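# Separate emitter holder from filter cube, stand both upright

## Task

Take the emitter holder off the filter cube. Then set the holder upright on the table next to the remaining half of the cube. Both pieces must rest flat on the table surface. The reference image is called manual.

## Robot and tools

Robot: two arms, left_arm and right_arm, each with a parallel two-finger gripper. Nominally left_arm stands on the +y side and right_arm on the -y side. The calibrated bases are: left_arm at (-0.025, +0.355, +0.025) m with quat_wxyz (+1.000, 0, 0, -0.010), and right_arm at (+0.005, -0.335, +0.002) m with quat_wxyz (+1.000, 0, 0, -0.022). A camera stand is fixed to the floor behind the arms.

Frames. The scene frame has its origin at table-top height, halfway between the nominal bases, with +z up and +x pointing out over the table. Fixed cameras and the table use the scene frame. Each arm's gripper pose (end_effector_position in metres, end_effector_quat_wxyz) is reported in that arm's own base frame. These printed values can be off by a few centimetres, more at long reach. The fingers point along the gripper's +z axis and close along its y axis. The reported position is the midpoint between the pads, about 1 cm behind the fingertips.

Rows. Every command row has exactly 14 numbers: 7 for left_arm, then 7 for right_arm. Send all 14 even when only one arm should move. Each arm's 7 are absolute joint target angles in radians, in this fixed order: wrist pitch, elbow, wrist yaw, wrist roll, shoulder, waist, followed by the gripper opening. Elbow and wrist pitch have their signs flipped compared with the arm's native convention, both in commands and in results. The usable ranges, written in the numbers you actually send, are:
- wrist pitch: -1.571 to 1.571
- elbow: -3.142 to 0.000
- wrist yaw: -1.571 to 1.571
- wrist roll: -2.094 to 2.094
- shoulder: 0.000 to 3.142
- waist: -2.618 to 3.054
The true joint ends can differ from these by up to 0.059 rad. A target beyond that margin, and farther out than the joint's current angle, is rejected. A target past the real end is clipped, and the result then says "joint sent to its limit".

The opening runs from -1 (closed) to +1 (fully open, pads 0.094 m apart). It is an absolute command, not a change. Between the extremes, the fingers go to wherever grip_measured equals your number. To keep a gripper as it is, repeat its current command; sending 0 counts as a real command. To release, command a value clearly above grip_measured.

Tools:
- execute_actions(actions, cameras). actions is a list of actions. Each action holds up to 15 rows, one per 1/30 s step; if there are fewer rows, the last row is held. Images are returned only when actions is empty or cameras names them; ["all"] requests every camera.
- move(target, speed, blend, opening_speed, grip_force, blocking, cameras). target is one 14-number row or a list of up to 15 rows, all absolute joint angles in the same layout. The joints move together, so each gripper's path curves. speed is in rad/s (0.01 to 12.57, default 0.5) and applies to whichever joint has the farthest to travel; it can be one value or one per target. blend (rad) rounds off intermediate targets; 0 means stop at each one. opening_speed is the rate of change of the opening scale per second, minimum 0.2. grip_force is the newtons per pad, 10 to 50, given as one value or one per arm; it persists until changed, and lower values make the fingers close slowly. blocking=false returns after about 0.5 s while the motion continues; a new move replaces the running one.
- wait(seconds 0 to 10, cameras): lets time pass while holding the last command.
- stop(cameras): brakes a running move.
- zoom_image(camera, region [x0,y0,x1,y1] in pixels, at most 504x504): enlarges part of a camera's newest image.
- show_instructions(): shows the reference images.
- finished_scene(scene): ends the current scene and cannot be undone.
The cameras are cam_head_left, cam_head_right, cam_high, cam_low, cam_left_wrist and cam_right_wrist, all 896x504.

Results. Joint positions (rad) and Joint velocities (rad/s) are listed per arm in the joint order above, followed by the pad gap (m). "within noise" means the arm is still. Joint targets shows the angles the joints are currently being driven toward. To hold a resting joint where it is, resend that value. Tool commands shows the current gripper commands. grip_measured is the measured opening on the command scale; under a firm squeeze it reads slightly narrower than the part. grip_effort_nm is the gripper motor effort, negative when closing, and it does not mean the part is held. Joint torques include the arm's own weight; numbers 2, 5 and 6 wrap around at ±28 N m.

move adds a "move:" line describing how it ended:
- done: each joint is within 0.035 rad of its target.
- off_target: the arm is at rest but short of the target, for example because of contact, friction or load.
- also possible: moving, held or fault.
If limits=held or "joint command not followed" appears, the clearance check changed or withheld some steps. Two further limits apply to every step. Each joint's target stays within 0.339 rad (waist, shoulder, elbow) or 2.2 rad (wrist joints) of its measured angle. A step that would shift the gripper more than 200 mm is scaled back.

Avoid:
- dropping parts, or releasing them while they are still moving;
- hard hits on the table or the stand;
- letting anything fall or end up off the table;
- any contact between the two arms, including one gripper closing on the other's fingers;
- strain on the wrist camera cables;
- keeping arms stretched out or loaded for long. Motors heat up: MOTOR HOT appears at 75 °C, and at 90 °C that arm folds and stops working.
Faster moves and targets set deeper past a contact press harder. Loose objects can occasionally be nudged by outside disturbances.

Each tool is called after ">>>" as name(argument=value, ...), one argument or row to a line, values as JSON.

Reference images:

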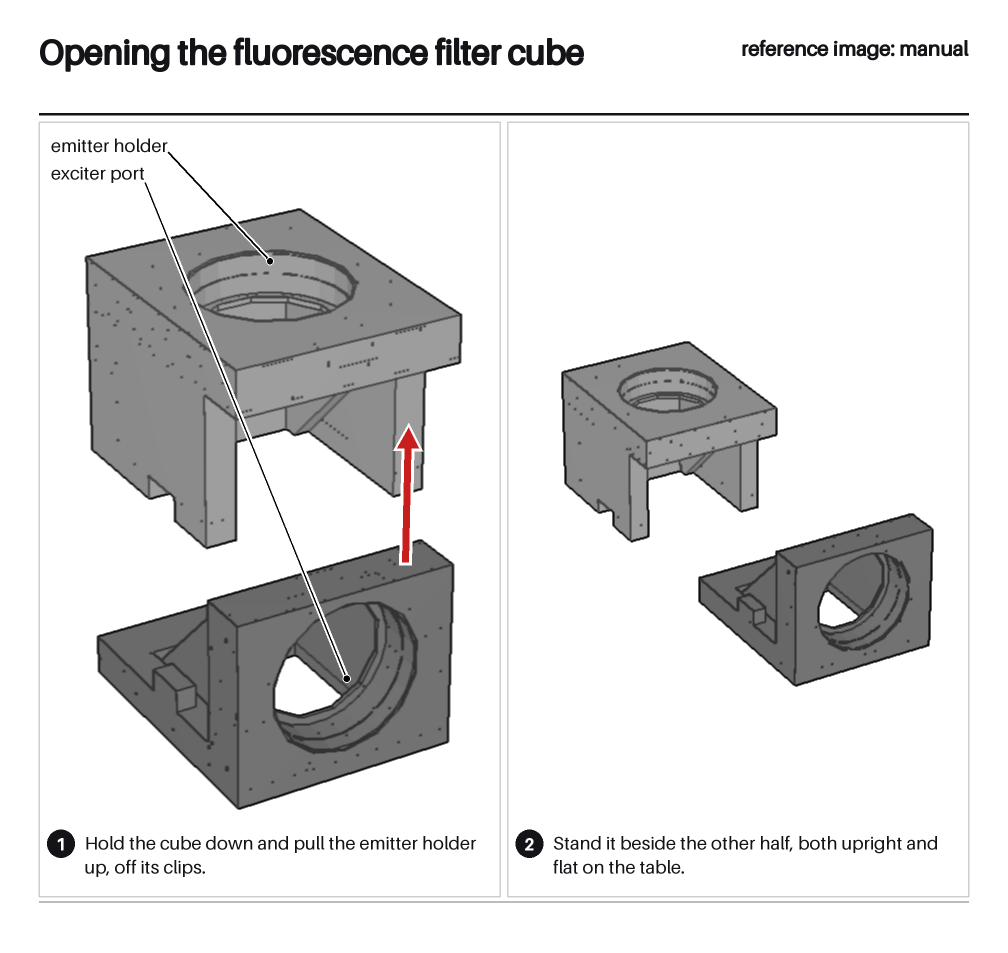

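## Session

>>> execute_actions(
  actions=[],
)

Scene clock: 0.00 s.
left_arm: end_effector_position=(+0.4084, +0.0349, +0.1149) grip_measured=+1.000 grip_effort_nm=n/a end_effector_quat_wxyz=(+0.593, -0.059, +0.802, +0.043) | right_arm: end_effector_position=(+0.4151, -0.0041, +0.1259) grip_measured=+1.000 grip_effort_nm=n/a end_effector_quat_wxyz=(+0.620, +0.004, +0.781, -0.073)
Joint names: [wrist pitch, elbow, wrist yaw, wrist roll, shoulder, waist]
Joint positions: left_arm=[-0.821 -0.413 -0.105 -0.033 1.532 0.037 0.094] | right_arm=[-0.935 -0.41 0.186 -0.069 1.571 0.068 0.094]
Joint velocities: within noise
Joint torques (N m): no reading
Heat: left arm: 24 °C; right arm: 23 °C.
Joint targets: left_arm=[-0.818 -0.419 -0.105 -0.034 1.526 0.037] | right_arm=[-0.935 -0.417 0.188 -0.069 1.563 0.068]
Tool commands: left_gripper/opening=+1.0 right_gripper/opening=+1.0

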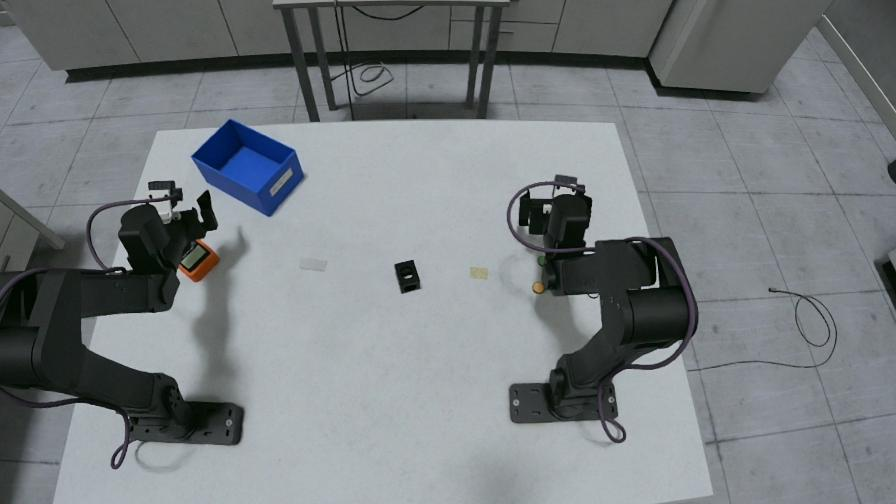

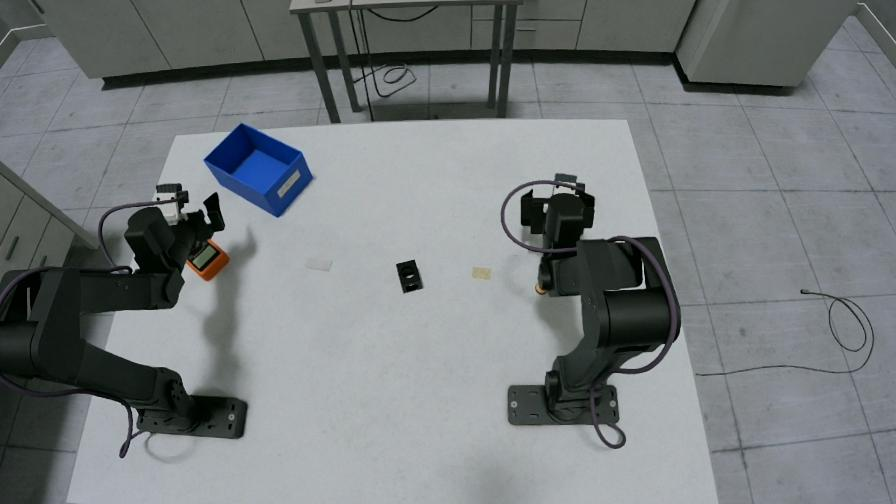

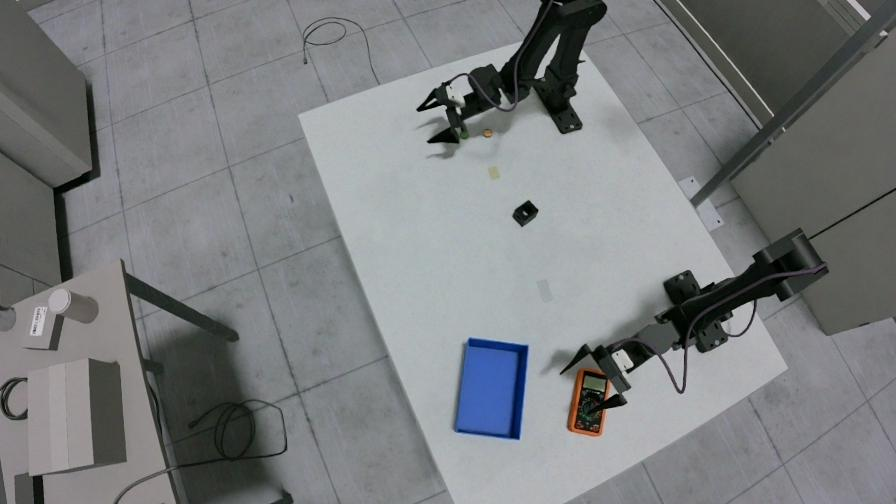

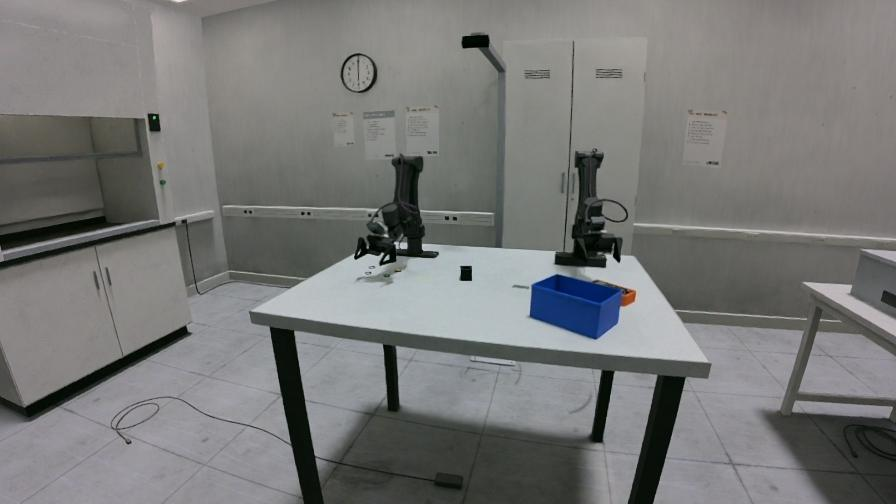

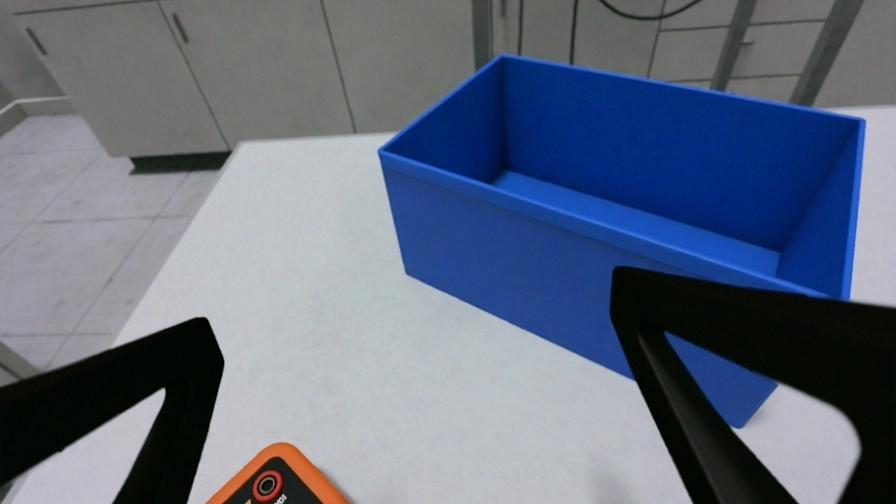

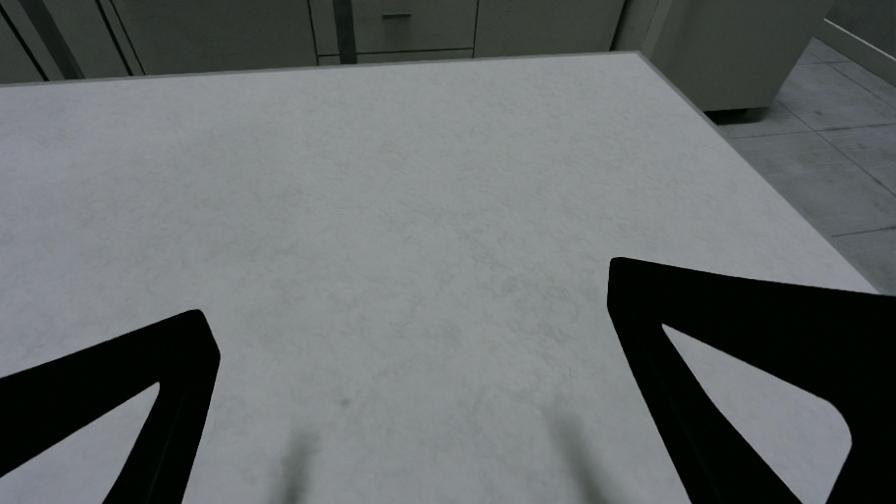

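>>> zoom_image(
  camera="cam_head_left",
  region=[375, 245, 445, 310],
)

>>> zoom_image(
  camera="cam_low",
  region=[440, 250, 500, 295],
)

>>> zoom_image(
  camera="cam_high",
  region=[490, 185, 560, 240],
)

Scaled by 7.200 from the camera's 896x504 image, which has a finer 1280x720 frame.

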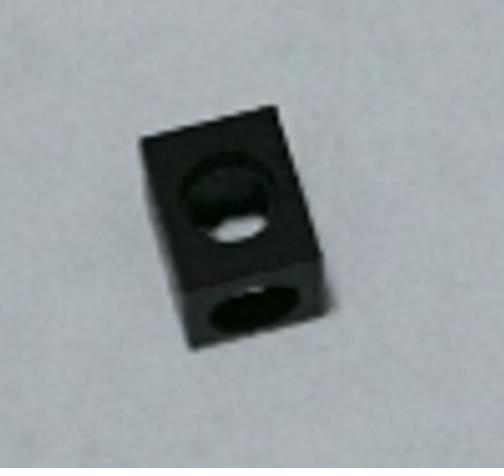

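Scaled by 8.400 from the camera's 896x504 image, which has a finer 1280x720 frame.

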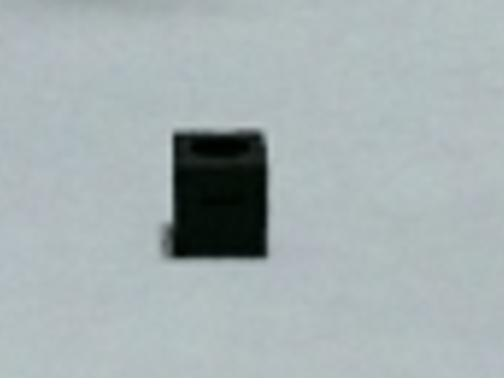

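Scaled by 7.200 from the camera's 896x504 image, which has a finer 1280x720 frame.

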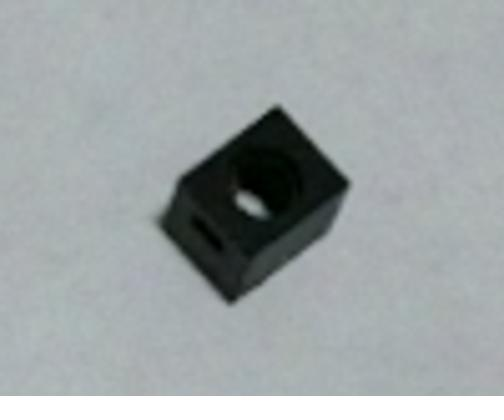

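>>> move(
  target=[
    [-0.3, -1.0, 0, 0, 1.3, -0.1, 1, -0.3, -0.9, 0, 0.1, 1.70, 0.3, 1],
    [-0.3, -1.0, -0.3, -0.2, 1.45, -0.75, 1, 1.367, -1.925, 0, 0.582, 2.134, 0.875, 1],
  ],
  speed=1.2,
  blend=[0.2, 0],
  cameras=["cam_right_wrist", "cam_left_wrist", "cam_head_left"],
)

Scene clock: 8.33 s.
left_arm: end_effector_position=(+0.3986, -0.2548, +0.3013) grip_measured=+1.000 grip_effort_nm=0.05 end_effector_quat_wxyz=(+0.638, +0.114, +0.739, -0.182) | right_arm: end_effector_position=(+0.3318, +0.3286, +0.0959) grip_measured=+1.000 grip_effort_nm=0.01 end_effector_quat_wxyz=(+0.120, -0.153, +0.977, +0.090)
Joint names: [wrist pitch, elbow, wrist yaw, wrist roll, shoulder, waist]
Joint positions: left_arm=[-0.31 -0.984 -0.224 -0.152 1.416 -0.656 0.094] | right_arm=[0.958 -1.736 -0.007 0.467 2.047 0.776 0.094]
Joint torques (N m): left_arm=[-2.08 -6.15 -0.11 -0.02 -5.59 0.64] | right_arm=[-0.79 -5.56 0.08 -0.05 -11.19 -0.55]
Heat: left arm: 25 °C; right arm: 23 °C.
Joint targets: left_arm=[-0.312 -0.984 -0.230 -0.151 1.415 -0.649] | right_arm=[0.960 -1.728 0.000 0.464 2.044 0.770]
move: held (left_arm, right_arm; a check stopped the path); path passed 1 of 2 targets; limits=held; left_arm: the waist is farthest, 0.094 rad from its target; right_arm: the wrist pitch is farthest, 0.409 rad from its target
joint command not followed: on one or more control steps a check withheld the commanded joint targets of the left arm, and it was not sent them on those steps.
cause: the commanded joint targets, or the way to them, would bring a part of the robot too close to another arm (this arm's fingers and the right arm's wrist (the part past the wrist pitch), along the way the arms are being sent, or toward where that arm still pushes).
joint command not followed: on one or more control steps a check withheld the commanded joint targets of the right arm, and it was not sent them on those steps.
cause: the commanded joint targets, or the way to them, would bring a part of the robot too close to another arm (this arm's wrist (the part past the wrist pitch) and the left arm's fingers, along the way the arms are being sent, or toward where that arm still pushes).
Images, in order (width x height): cam_head_left 896x504, cam_left_wrist 896x504, cam_right_wrist 896x504.

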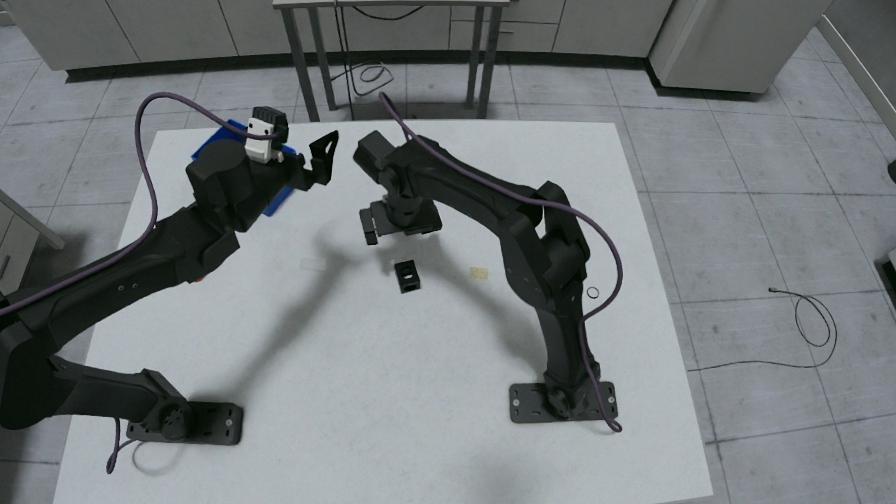

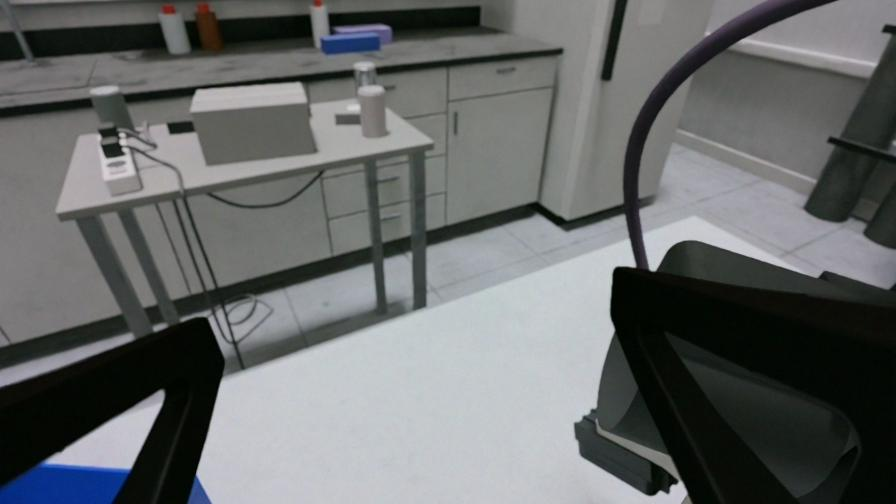

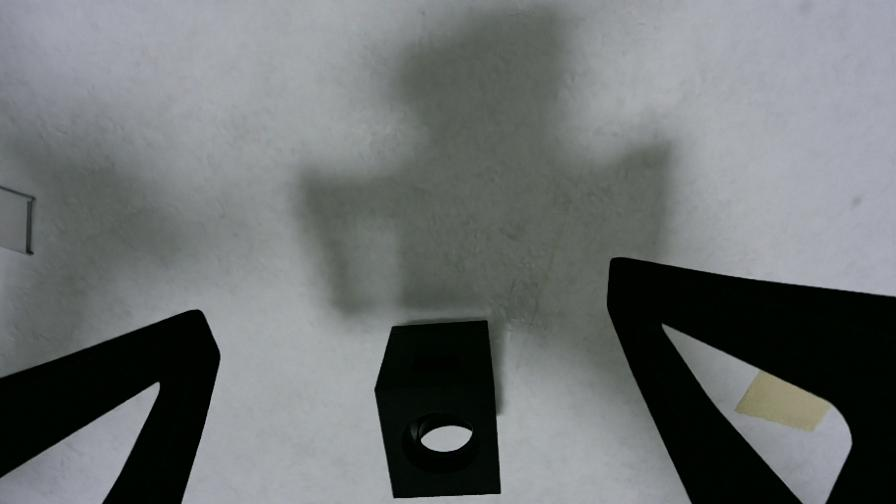

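>>> move(
  target=[
    [-0.3, -1.0, -0.2, -0.15, 1.4, -0.4, 1, 1.345, -1.926, 0, 0.576, 2.157, 0.867, 1],
    [-0.3, -1.0, -0.2, -0.15, 1.4, -0.4, 1, 1.157, -1.7265, 0, 0.576, 2.18, 0.867, 1],
  ],
  speed=[0.8, 0.4],
  cameras=["cam_right_wrist", "cam_head_left"],
)

Scene clock: 12.93 s.
left_arm: end_effector_position=(+0.4492, -0.1499, +0.3012) grip_measured=+1.000 grip_effort_nm=0.05 end_effector_quat_wxyz=(+0.655, +0.026, +0.748, -0.107) | right_arm: end_effector_position=(+0.2654, +0.3154, +0.0376) grip_measured=+1.000 grip_effort_nm=0.01 end_effector_quat_wxyz=(-0.008, -0.149, +0.989, -0.002)
Joint names: [wrist pitch, elbow, wrist yaw, wrist roll, shoulder, waist]
Joint positions: left_arm=[-0.31 -0.984 -0.203 -0.152 1.416 -0.401 0.094] | right_arm=[1.151 -1.734 -0.007 0.566 2.168 0.866 0.094]
Joint torques (N m): left_arm=[-1.97 -7.43 -0.02 -0.01 -6.68 0.14] | right_arm=[-0.16 -5.03 0.09 0.09 -10.39 0.06]
Heat: left arm: 26 °C; right arm: 24 °C.
Joint targets: left_arm=[-0.300 -1.000 -0.200 -0.150 1.400 -0.400] | right_arm=[1.157 -1.726 0.000 0.576 2.180 0.867]
move: done
Images, in order (width x height): cam_head_left 896x504, cam_right_wrist 896x504.

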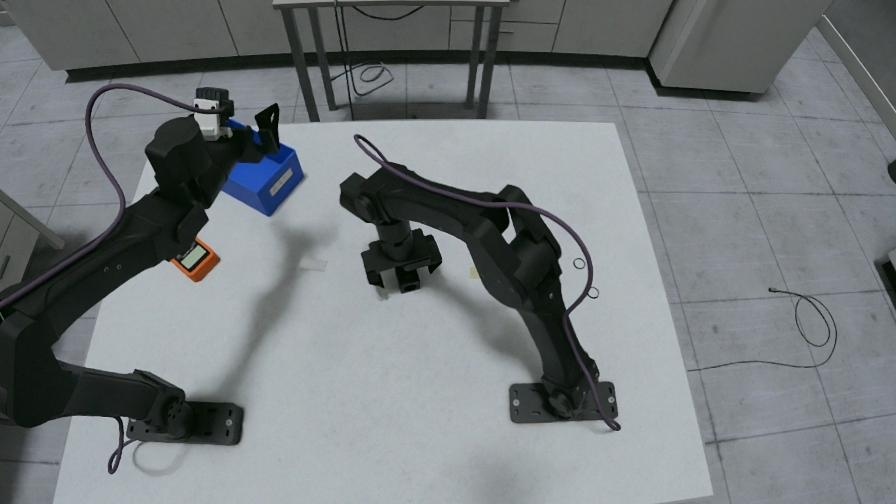

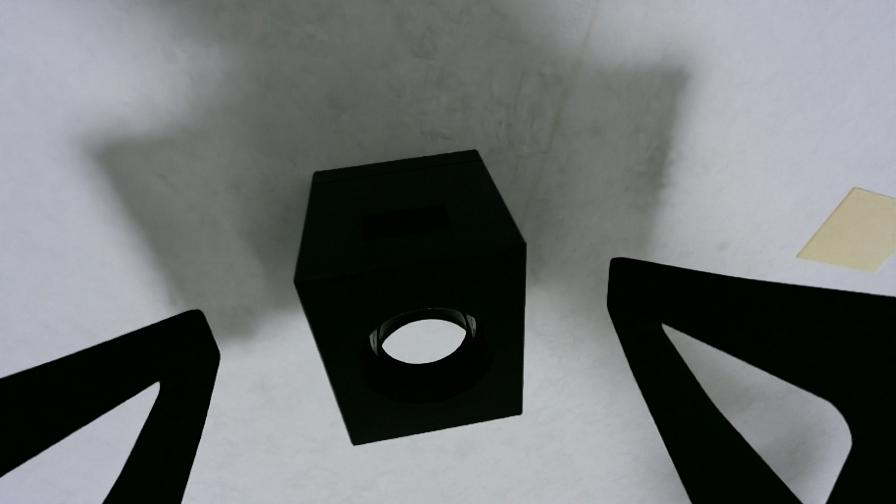

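>>> move(
  target=[
    [-0.3, -1.0, -0.2, -0.15, 1.4, -0.4, 1, 1.157, -1.7265, 0, 0.576, 2.18, 0.867, -0.35],
    [0.366, -0.832, -0.1, -0.1, 1.266, -0.921, 1, 1.231, -1.818, 0, 0.576, 2.165, 0.867, -0.35],
    [-0.2517, -0.9186, -0.8872, -0.7131, 2.0106, -1.4106, 0.3, 1.165, -1.629, 0, 1.08, 2.048, 0.8125, -0.35],
    [-0.2517, -0.9186, -0.8872, -0.7131, 2.0106, -1.4106, 0.3, 1.10, -1.578, 0, 1.08, 2.09, 0.8125, -0.35],
  ],
  speed=[0.5, 0.7, 0.7, 0.12],
  opening_speed=0.9,
  cameras=["cam_right_wrist", "cam_left_wrist", "cam_head_left"],
)

Scene clock: 17.73 s.
left_arm: end_effector_position=(+0.3811, -0.2379, +0.2411) grip_measured=+1.000 grip_effort_nm=0.05 end_effector_quat_wxyz=(+0.551, +0.154, +0.806, -0.150) | right_arm: end_effector_position=(+0.2669, +0.3170, +0.0388) grip_measured=-0.162 grip_effort_nm=-1.02 end_effector_quat_wxyz=(-0.005, -0.149, +0.989, +0.000)
Joint names: [wrist pitch, elbow, wrist yaw, wrist roll, shoulder, waist]
Joint positions: left_arm=[-0.075 -0.939 -0.16 -0.137 1.374 -0.624 0.094] | right_arm=[1.148 -1.739 -0.007 0.566 2.168 0.866 0.039]
Joint torques (N m): left_arm=[-2.1 -6.39 -0.13 -0.03 -5.09 0.57] | right_arm=[-0.16 -5.67 -0.01 -0.01 -11.32 -0.08]
Heat: left arm: 26 °C; right arm: 25 °C.
Joint targets: left_arm=[-0.087 -0.942 -0.167 -0.138 1.374 -0.618] | right_arm=[1.156 -1.738 -0.007 0.566 2.168 0.866]
Tool commands: left_gripper/opening=+1.0 right_gripper/opening=-0.35
move: held (left_arm, right_arm; a check stopped the path); path passed 1 of 4 targets; target 3's new numbers were not sent; limits=held; left_arm: the waist is farthest, 0.786 rad from its target; right_arm: the wrist roll is farthest, 0.514 rad from its target
joint command not followed: on one or more control steps a check withheld the commanded joint targets of the left arm, and it was not sent them on those steps.
cause: the commanded joint targets, or the way to them, would bring a part of the robot too close to another arm (this arm's fingers and the right arm's wrist (the part past the wrist pitch), along the way the arms are being sent, or toward where that arm still pushes).
joint command not followed: on one or more control steps a check withheld the commanded joint targets of the right arm, and it was not sent them on those steps.
cause: the commanded joint targets, or the way to them, would bring a part of the robot too close to another arm (this arm's wrist (the part past the wrist pitch) and the left arm's fingers, where that arm would come to rest).
Images, in order (width x height): cam_head_left 896x504, cam_left_wrist 896x504, cam_right_wrist 896x504.

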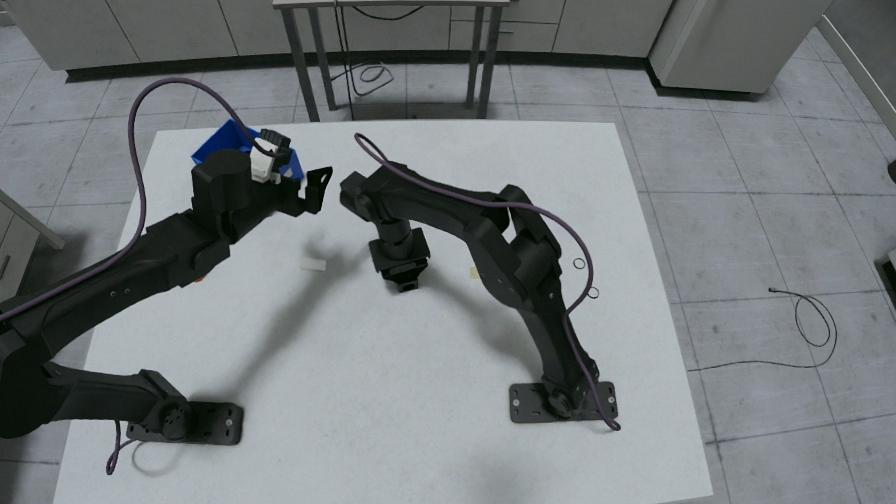

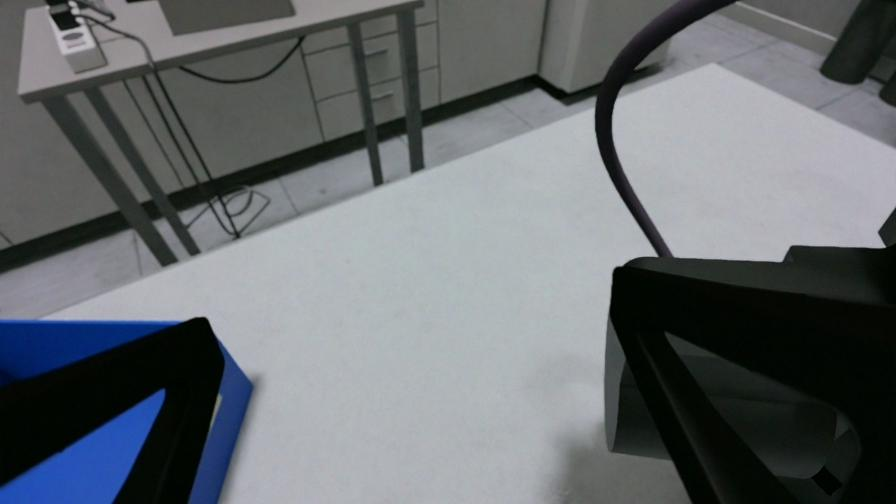

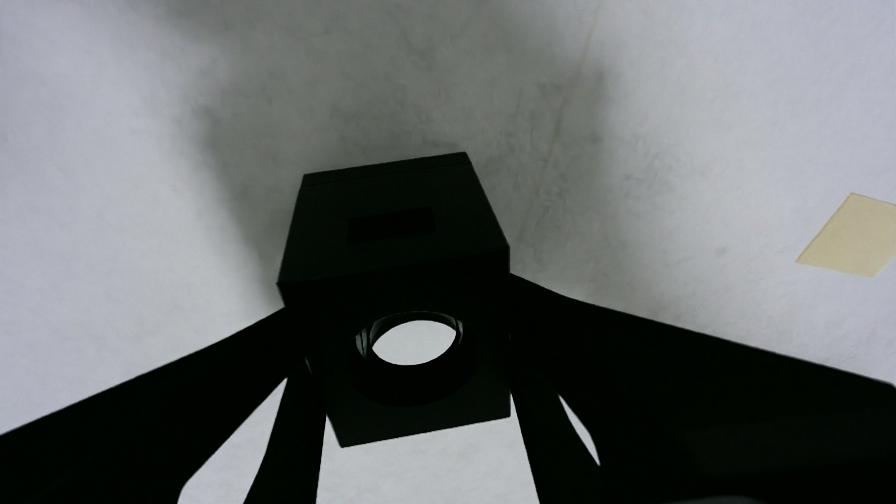

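>>> move(
  target=[
    [0.366, -0.832, 0, 0, 1.266, -0.65, 1, 1.231, -1.818, 0, 0.576, 2.165, 0.867, -0.35],
    [0.366, -0.832, -0.1, -0.1, 1.266, -0.921, 1, 1.165, -1.629, 0, 1.08, 2.048, 0.8125, -0.35],
    [-0.2517, -0.9186, -0.8872, -0.7131, 2.0106, -1.4106, 0.3, 1.10, -1.578, 0, 1.08, 2.09, 0.8125, -0.35],
  ],
  speed=[0.6, 0.5, 0.7],
  opening_speed=0.9,
  cameras=["cam_right_wrist", "cam_left_wrist", "cam_head_left"],
)

Scene clock: 19.47 s.
left_arm: end_effector_position=(+0.3715, -0.2365, +0.2180) grip_measured=+1.000 grip_effort_nm=0.05 end_effector_quat_wxyz=(+0.516, +0.179, +0.826, -0.138) | right_arm: end_effector_position=(+0.2680, +0.3183, +0.0388) grip_measured=-0.162 grip_effort_nm=-1.02 end_effector_quat_wxyz=(-0.002, -0.149, +0.989, +0.003)
Joint names: [wrist pitch, elbow, wrist yaw, wrist roll, shoulder, waist]
Joint positions: left_arm=[0.003 -0.929 -0.135 -0.112 1.374 -0.624 0.094] | right_arm=[1.141 -1.739 -0.007 0.566 2.168 0.866 0.039]
Joint torques (N m): left_arm=[-1.87 -5.35 0 0.01 -6.8 -0.03] | right_arm=[-0.21 -5.67 -0.01 -0.04 -11.29 -0.09]
Heat: left arm: 26 °C; right arm: 25 °C.
Joint targets: left_arm=[0.013 -0.918 -0.130 -0.107 1.350 -0.625] | right_arm=[1.148 -1.739 -0.007 0.566 2.168 0.866]
Tool commands: left_gripper/opening=+1.0 right_gripper/opening=-0.35
move: held (left_arm, right_arm; a check stopped the path); path passed 0 of 3 targets; target 3's new numbers were not sent; limits=held; left_arm: the waist is farthest, 0.786 rad from its target; right_arm: the wrist roll is farthest, 0.514 rad from its target
joint command not followed: on one or more control steps a check withheld the commanded joint targets of the left arm, and it was not sent them on those steps.
cause: the commanded joint targets, or the way to them, would bring a part of the robot too close to another arm (this arm's fingers and the right arm's wrist (the part past the wrist pitch), along the way the arms are being sent, or toward where that arm still pushes).
joint command not followed: on one or more control steps a check withheld the commanded joint targets of the right arm, and it was not sent them on those steps.
cause: the commanded joint targets, or the way to them, would bring a part of the robot too close to another arm (this arm's wrist (the part past the wrist pitch) and the left arm's fingers, where that arm would come to rest).
Images, in order (width x height): cam_head_left 896x504, cam_left_wrist 896x504, cam_right_wrist 896x504.

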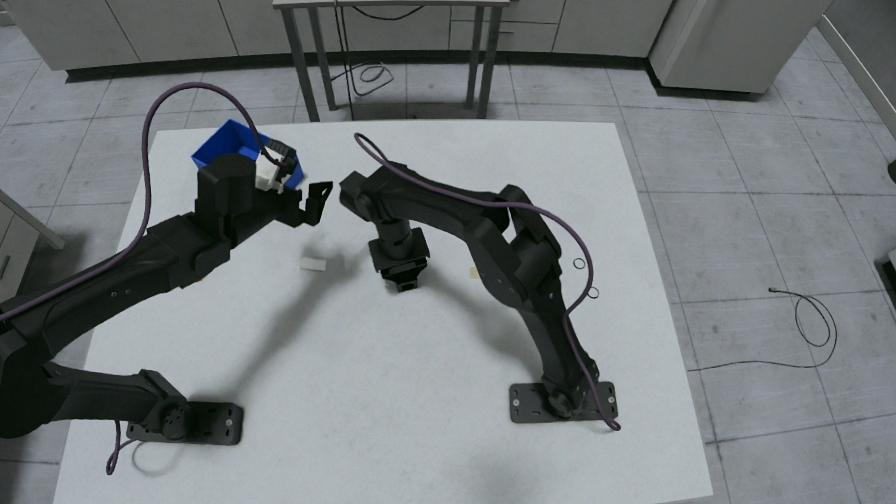

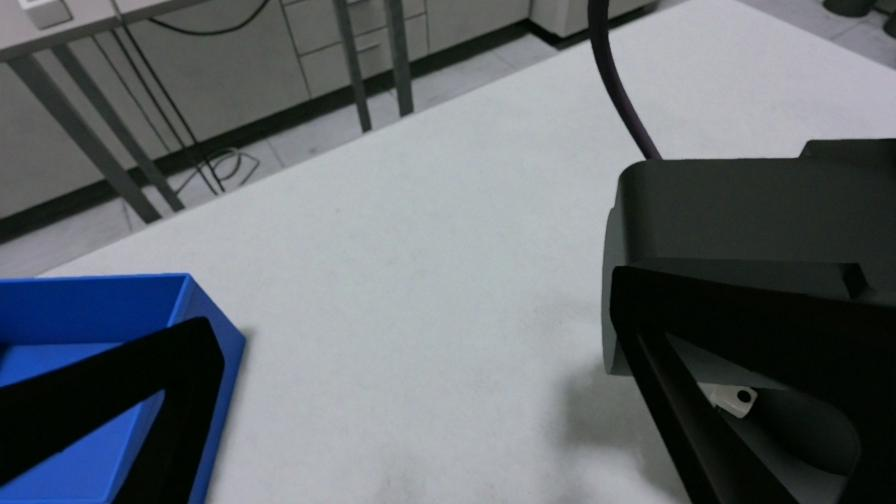

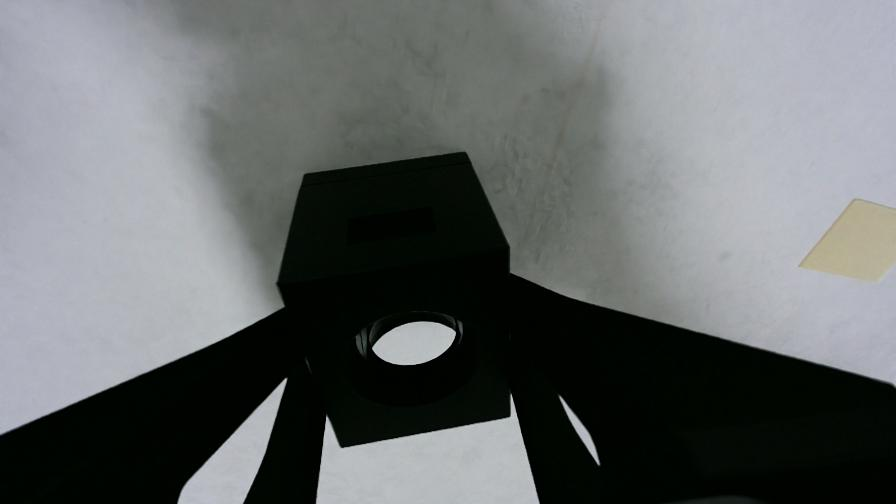

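>>> move(
  target=[
    [0.366, -0.832, 0, 0, 1.266, -0.42, 1, 1.156, -1.738, 0, 0.576, 2.168, 0.867, -0.35],
    [0.366, -0.832, -0.1, -0.1, 1.266, -0.921, 1, 1.231, -1.818, 0, 0.576, 2.165, 0.867, -0.35],
  ],
  speed=[0.7, 0.5],
  cameras=["cam_head_left"],
)

Scene clock: 23.13 s.
left_arm: end_effector_position=(+0.2371, -0.2808, +0.1389) grip_measured=+1.000 grip_effort_nm=0.05 end_effector_quat_wxyz=(+0.346, +0.357, +0.856, -0.142) | right_arm: end_effector_position=(+0.2686, +0.3190, +0.0517) grip_measured=-0.162 grip_effort_nm=-1.02 end_effector_quat_wxyz=(-0.004, -0.149, +0.989, +0.001)
Joint names: [wrist pitch, elbow, wrist yaw, wrist roll, shoulder, waist]
Joint positions: left_arm=[0.356 -0.842 -0.093 -0.091 1.294 -0.918 0.094] | right_arm=[1.198 -1.791 -0.007 0.566 2.168 0.866 0.039]
Joint torques (N m): left_arm=[-1.57 -5.08 -0.12 -0.12 -6.17 -0.16] | right_arm=[0.1 -8.47 0.07 0.09 -11.69 0.02]
Heat: left arm: 26 °C; right arm: 26 °C.
Joint targets: left_arm=[0.366 -0.832 -0.100 -0.100 1.266 -0.921] | right_arm=[1.231 -1.818 0.000 0.576 2.165 0.867]
move: done
Images, in order (width x height): cam_head_left 896x504.

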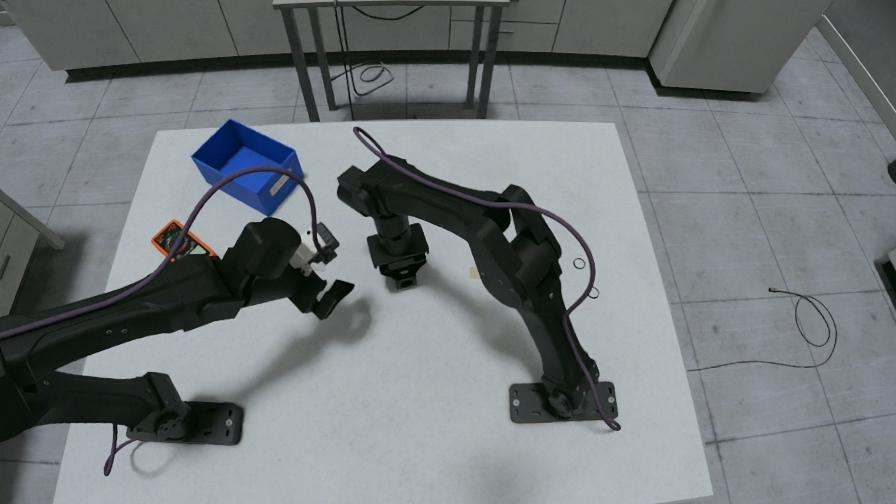

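>>> move(
  target=[
    [0.366, -0.832, -0.1, -0.1, 1.266, -0.95, 0.3, 1.165, -1.629, 0, 1.08, 2.048, 0.8125, -0.35],
    [-0.2517, -0.9186, -0.8872, -0.7131, 2.0106, -1.4106, 0.3, 1.10, -1.578, 0, 1.08, 2.09, 0.8125, -0.35],
  ],
  speed=[0.4, 0.6],
  cameras=["cam_right_wrist", "cam_left_wrist", "cam_head_left"],
)

Scene clock: 27.60 s.
left_arm: end_effector_position=(+0.2035, -0.3881, +0.0273) grip_measured=+0.302 grip_effort_nm=-0.03 end_effector_quat_wxyz=(+0.500, +0.157, +0.848, -0.080) | right_arm: end_effector_position=(+0.2636, +0.2851, +0.0375) grip_measured=-0.162 grip_effort_nm=-1.02 end_effector_quat_wxyz=(-0.012, +0.125, +0.992, -0.008)
Joint names: [wrist pitch, elbow, wrist yaw, wrist roll, shoulder, waist]
Joint positions: left_arm=[-0.237 -0.899 -0.872 -0.701 1.996 -1.411 0.061] | right_arm=[1.117 -1.606 -0.01 1.068 2.087 0.817 0.039]
Joint torques (N m): left_arm=[-1.61 -5.64 -0.52 -0.1 -7.32 0.05] | right_arm=[-0.38 -3.04 0.12 0.11 -10.39 -0.47]
Heat: left arm: 27 °C; right arm: 27 °C.
Joint targets: left_arm=[-0.252 -0.919 -0.887 -0.713 2.011 -1.411] | right_arm=[1.100 -1.578 0.000 1.080 2.090 0.813]
move: done
Images, in order (width x height): cam_head_left 896x504, cam_left_wrist 896x504, cam_right_wrist 896x504.

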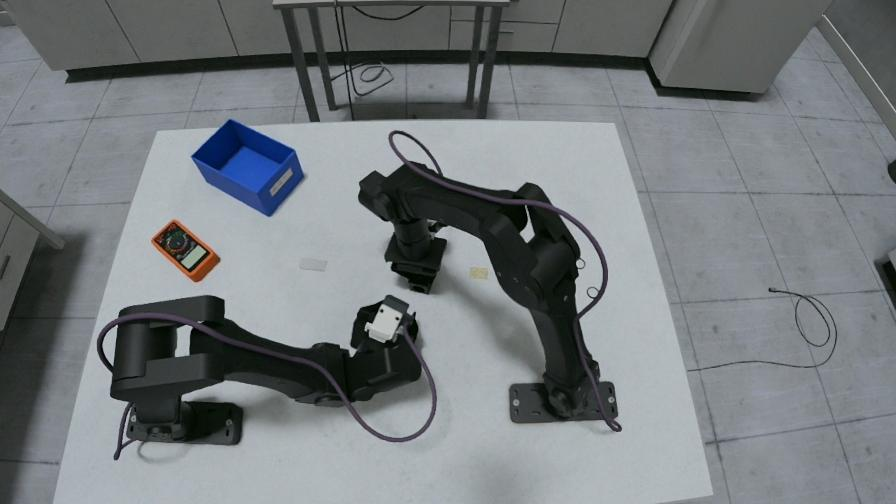

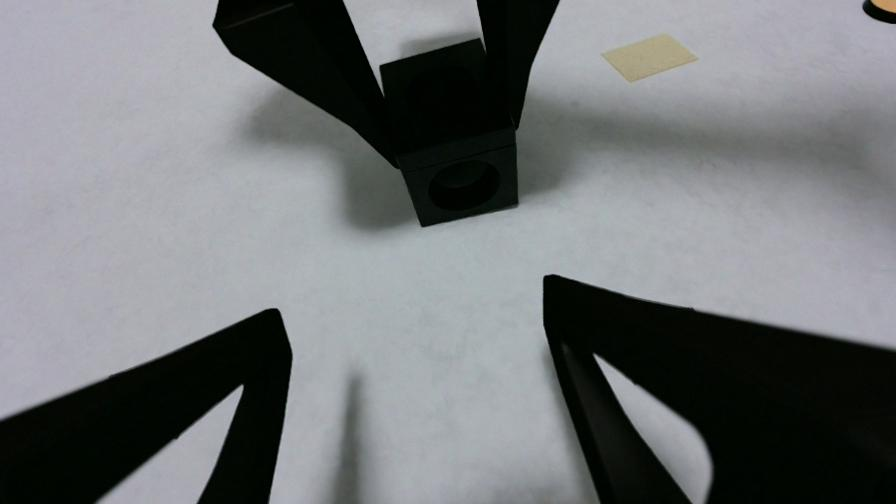

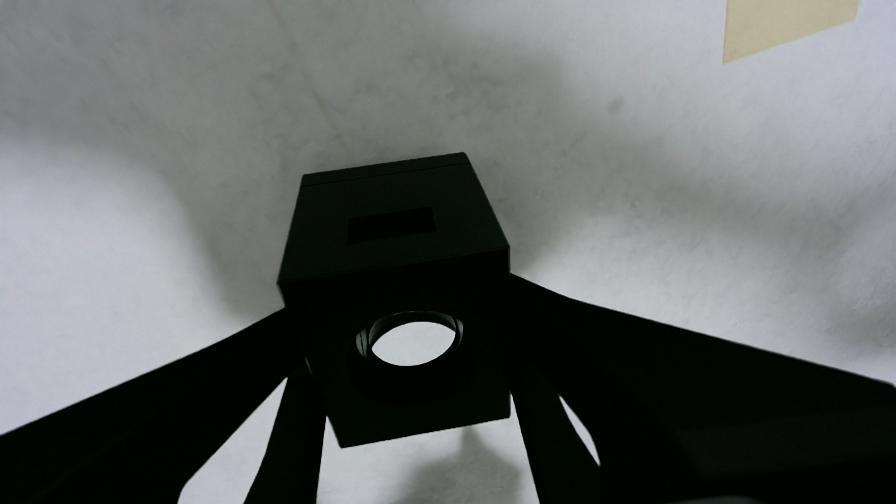

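>>> move(
  target=[-0.312, -1.167, -0.864, -0.665, 2.27, -1.312, 0.2, 1.075, -1.578, 0, 1.08, 2.09, 0.8125, -0.35],
  speed=0.4,
  cameras=["cam_right_wrist", "cam_left_wrist"],
)

Scene clock: 31.10 s.
left_arm: end_effector_position=(+0.2546, -0.4295, -0.0016) grip_measured=+0.202 grip_effort_nm=-0.03 end_effector_quat_wxyz=(+0.510, +0.120, +0.849, -0.073) | right_arm: end_effector_position=(+0.2639, +0.2856, +0.0375) grip_measured=-0.162 grip_effort_nm=-1.02 end_effector_quat_wxyz=(-0.012, +0.125, +0.992, -0.007)
Joint names: [wrist pitch, elbow, wrist yaw, wrist roll, shoulder, waist]
Joint positions: left_arm=[-0.298 -1.145 -0.861 -0.668 2.246 -1.315 0.056] | right_arm=[1.115 -1.606 -0.011 1.068 2.087 0.817 0.039]
Joint torques (N m): left_arm=[-1.72 -5.86 -0.36 0.04 -8.65 0.31] | right_arm=[-0.6 -2.99 0.11 0.11 -10.39 -0.47]
Heat: left arm: 27 °C; right arm: 26 °C.
Joint targets: left_arm=[-0.312 -1.167 -0.864 -0.665 2.270 -1.312] | right_arm=[1.075 -1.578 0.000 1.080 2.090 0.813]
move: off_target (right_arm); right_arm: the wrist pitch is farthest, 0.040 rad from its target
Images, in order (width x height): cam_left_wrist 896x504, cam_right_wrist 896x504.

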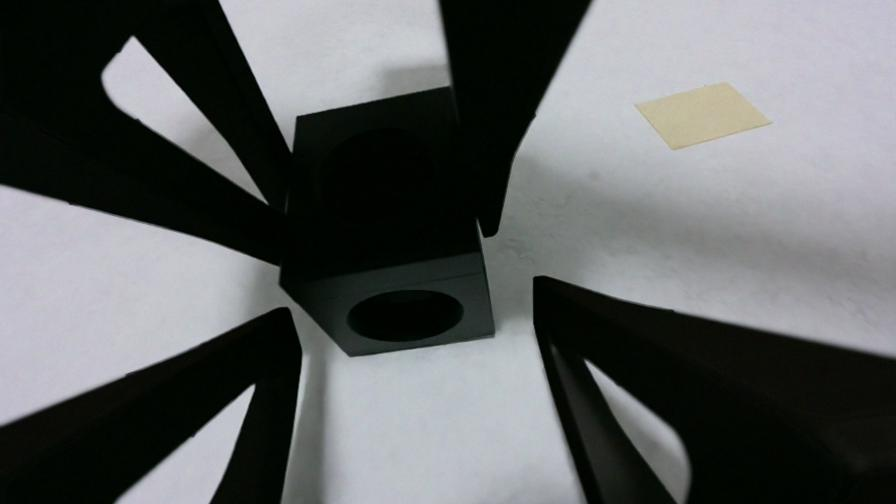

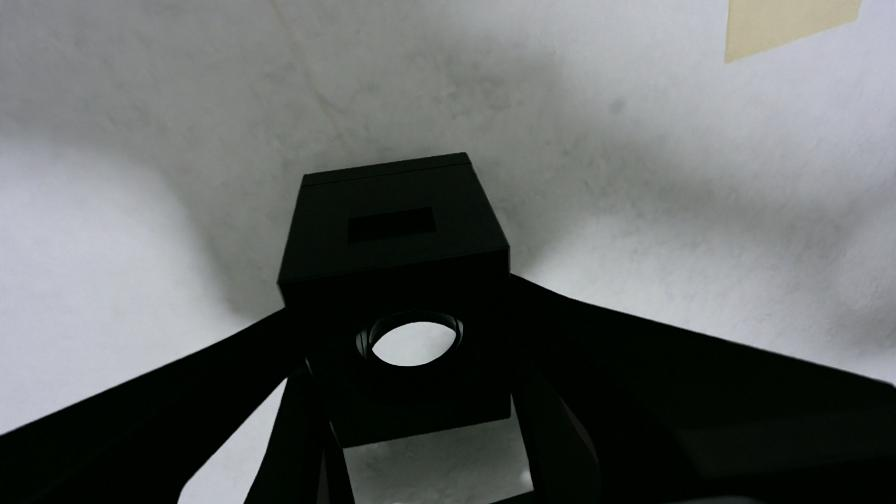

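>>> move(
  target=[
    [-0.312, -1.178, -0.857, -0.665, 2.27, -1.305, 0.2, 1.09, -1.59, 0, 1.08, 2.09, 0.8125, -0.35],
    [-0.312, -1.178, -0.857, -0.665, 2.27, -1.305, -0.35, 1.09, -1.59, 0, 1.08, 2.09, 0.8125, -0.35],
  ],
  speed=0.3,
  opening_speed=0.9,
  cameras=["cam_right_wrist", "cam_left_wrist"],
)

Scene clock: 34.37 s.
left_arm: end_effector_position=(+0.2585, -0.4294, +0.0018) grip_measured=-0.176 grip_effort_nm=-0.97 end_effector_quat_wxyz=(+0.514, +0.112, +0.848, -0.071) | right_arm: end_effector_position=(+0.2643, +0.2851, +0.0375) grip_measured=-0.162 grip_effort_nm=-1.02 end_effector_quat_wxyz=(-0.013, +0.126, +0.992, -0.006)
Joint names: [wrist pitch, elbow, wrist yaw, wrist roll, shoulder, waist]
Joint positions: left_arm=[-0.288 -1.157 -0.871 -0.674 2.246 -1.31 0.039] | right_arm=[1.115 -1.606 -0.013 1.068 2.087 0.815 0.039]
Joint torques (N m): left_arm=[-1.76 -5.76 -0.21 0.11 -8.65 0.43] | right_arm=[-0.46 -4.12 0.14 0.11 -10.39 -0.27]
Heat: left arm: 27 °C; right arm: 26 °C.
Joint targets: left_arm=[-0.312 -1.178 -0.857 -0.665 2.270 -1.305] | right_arm=[1.090 -1.590 0.000 1.080 2.090 0.813]
move: done
Images, in order (width x height): cam_left_wrist 896x504, cam_right_wrist 896x504.

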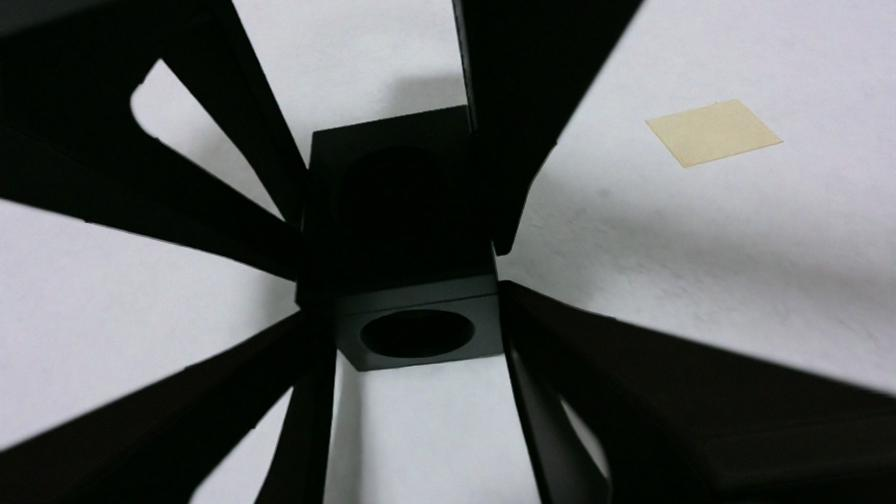

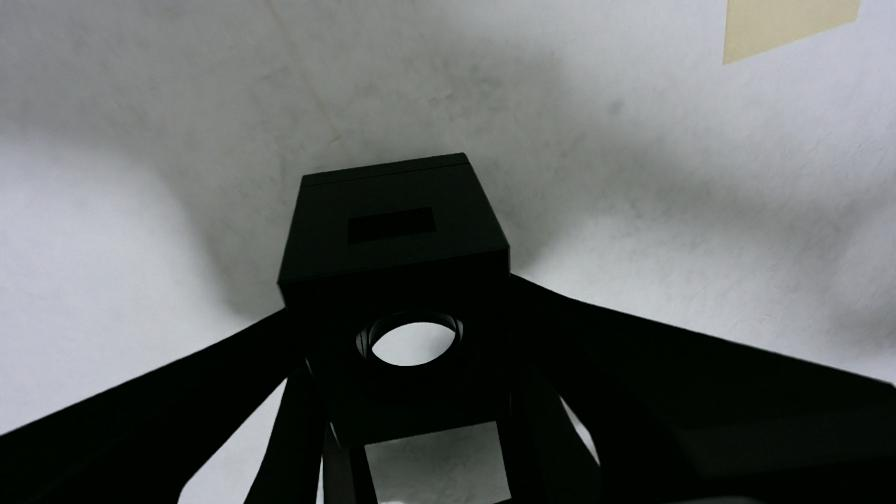

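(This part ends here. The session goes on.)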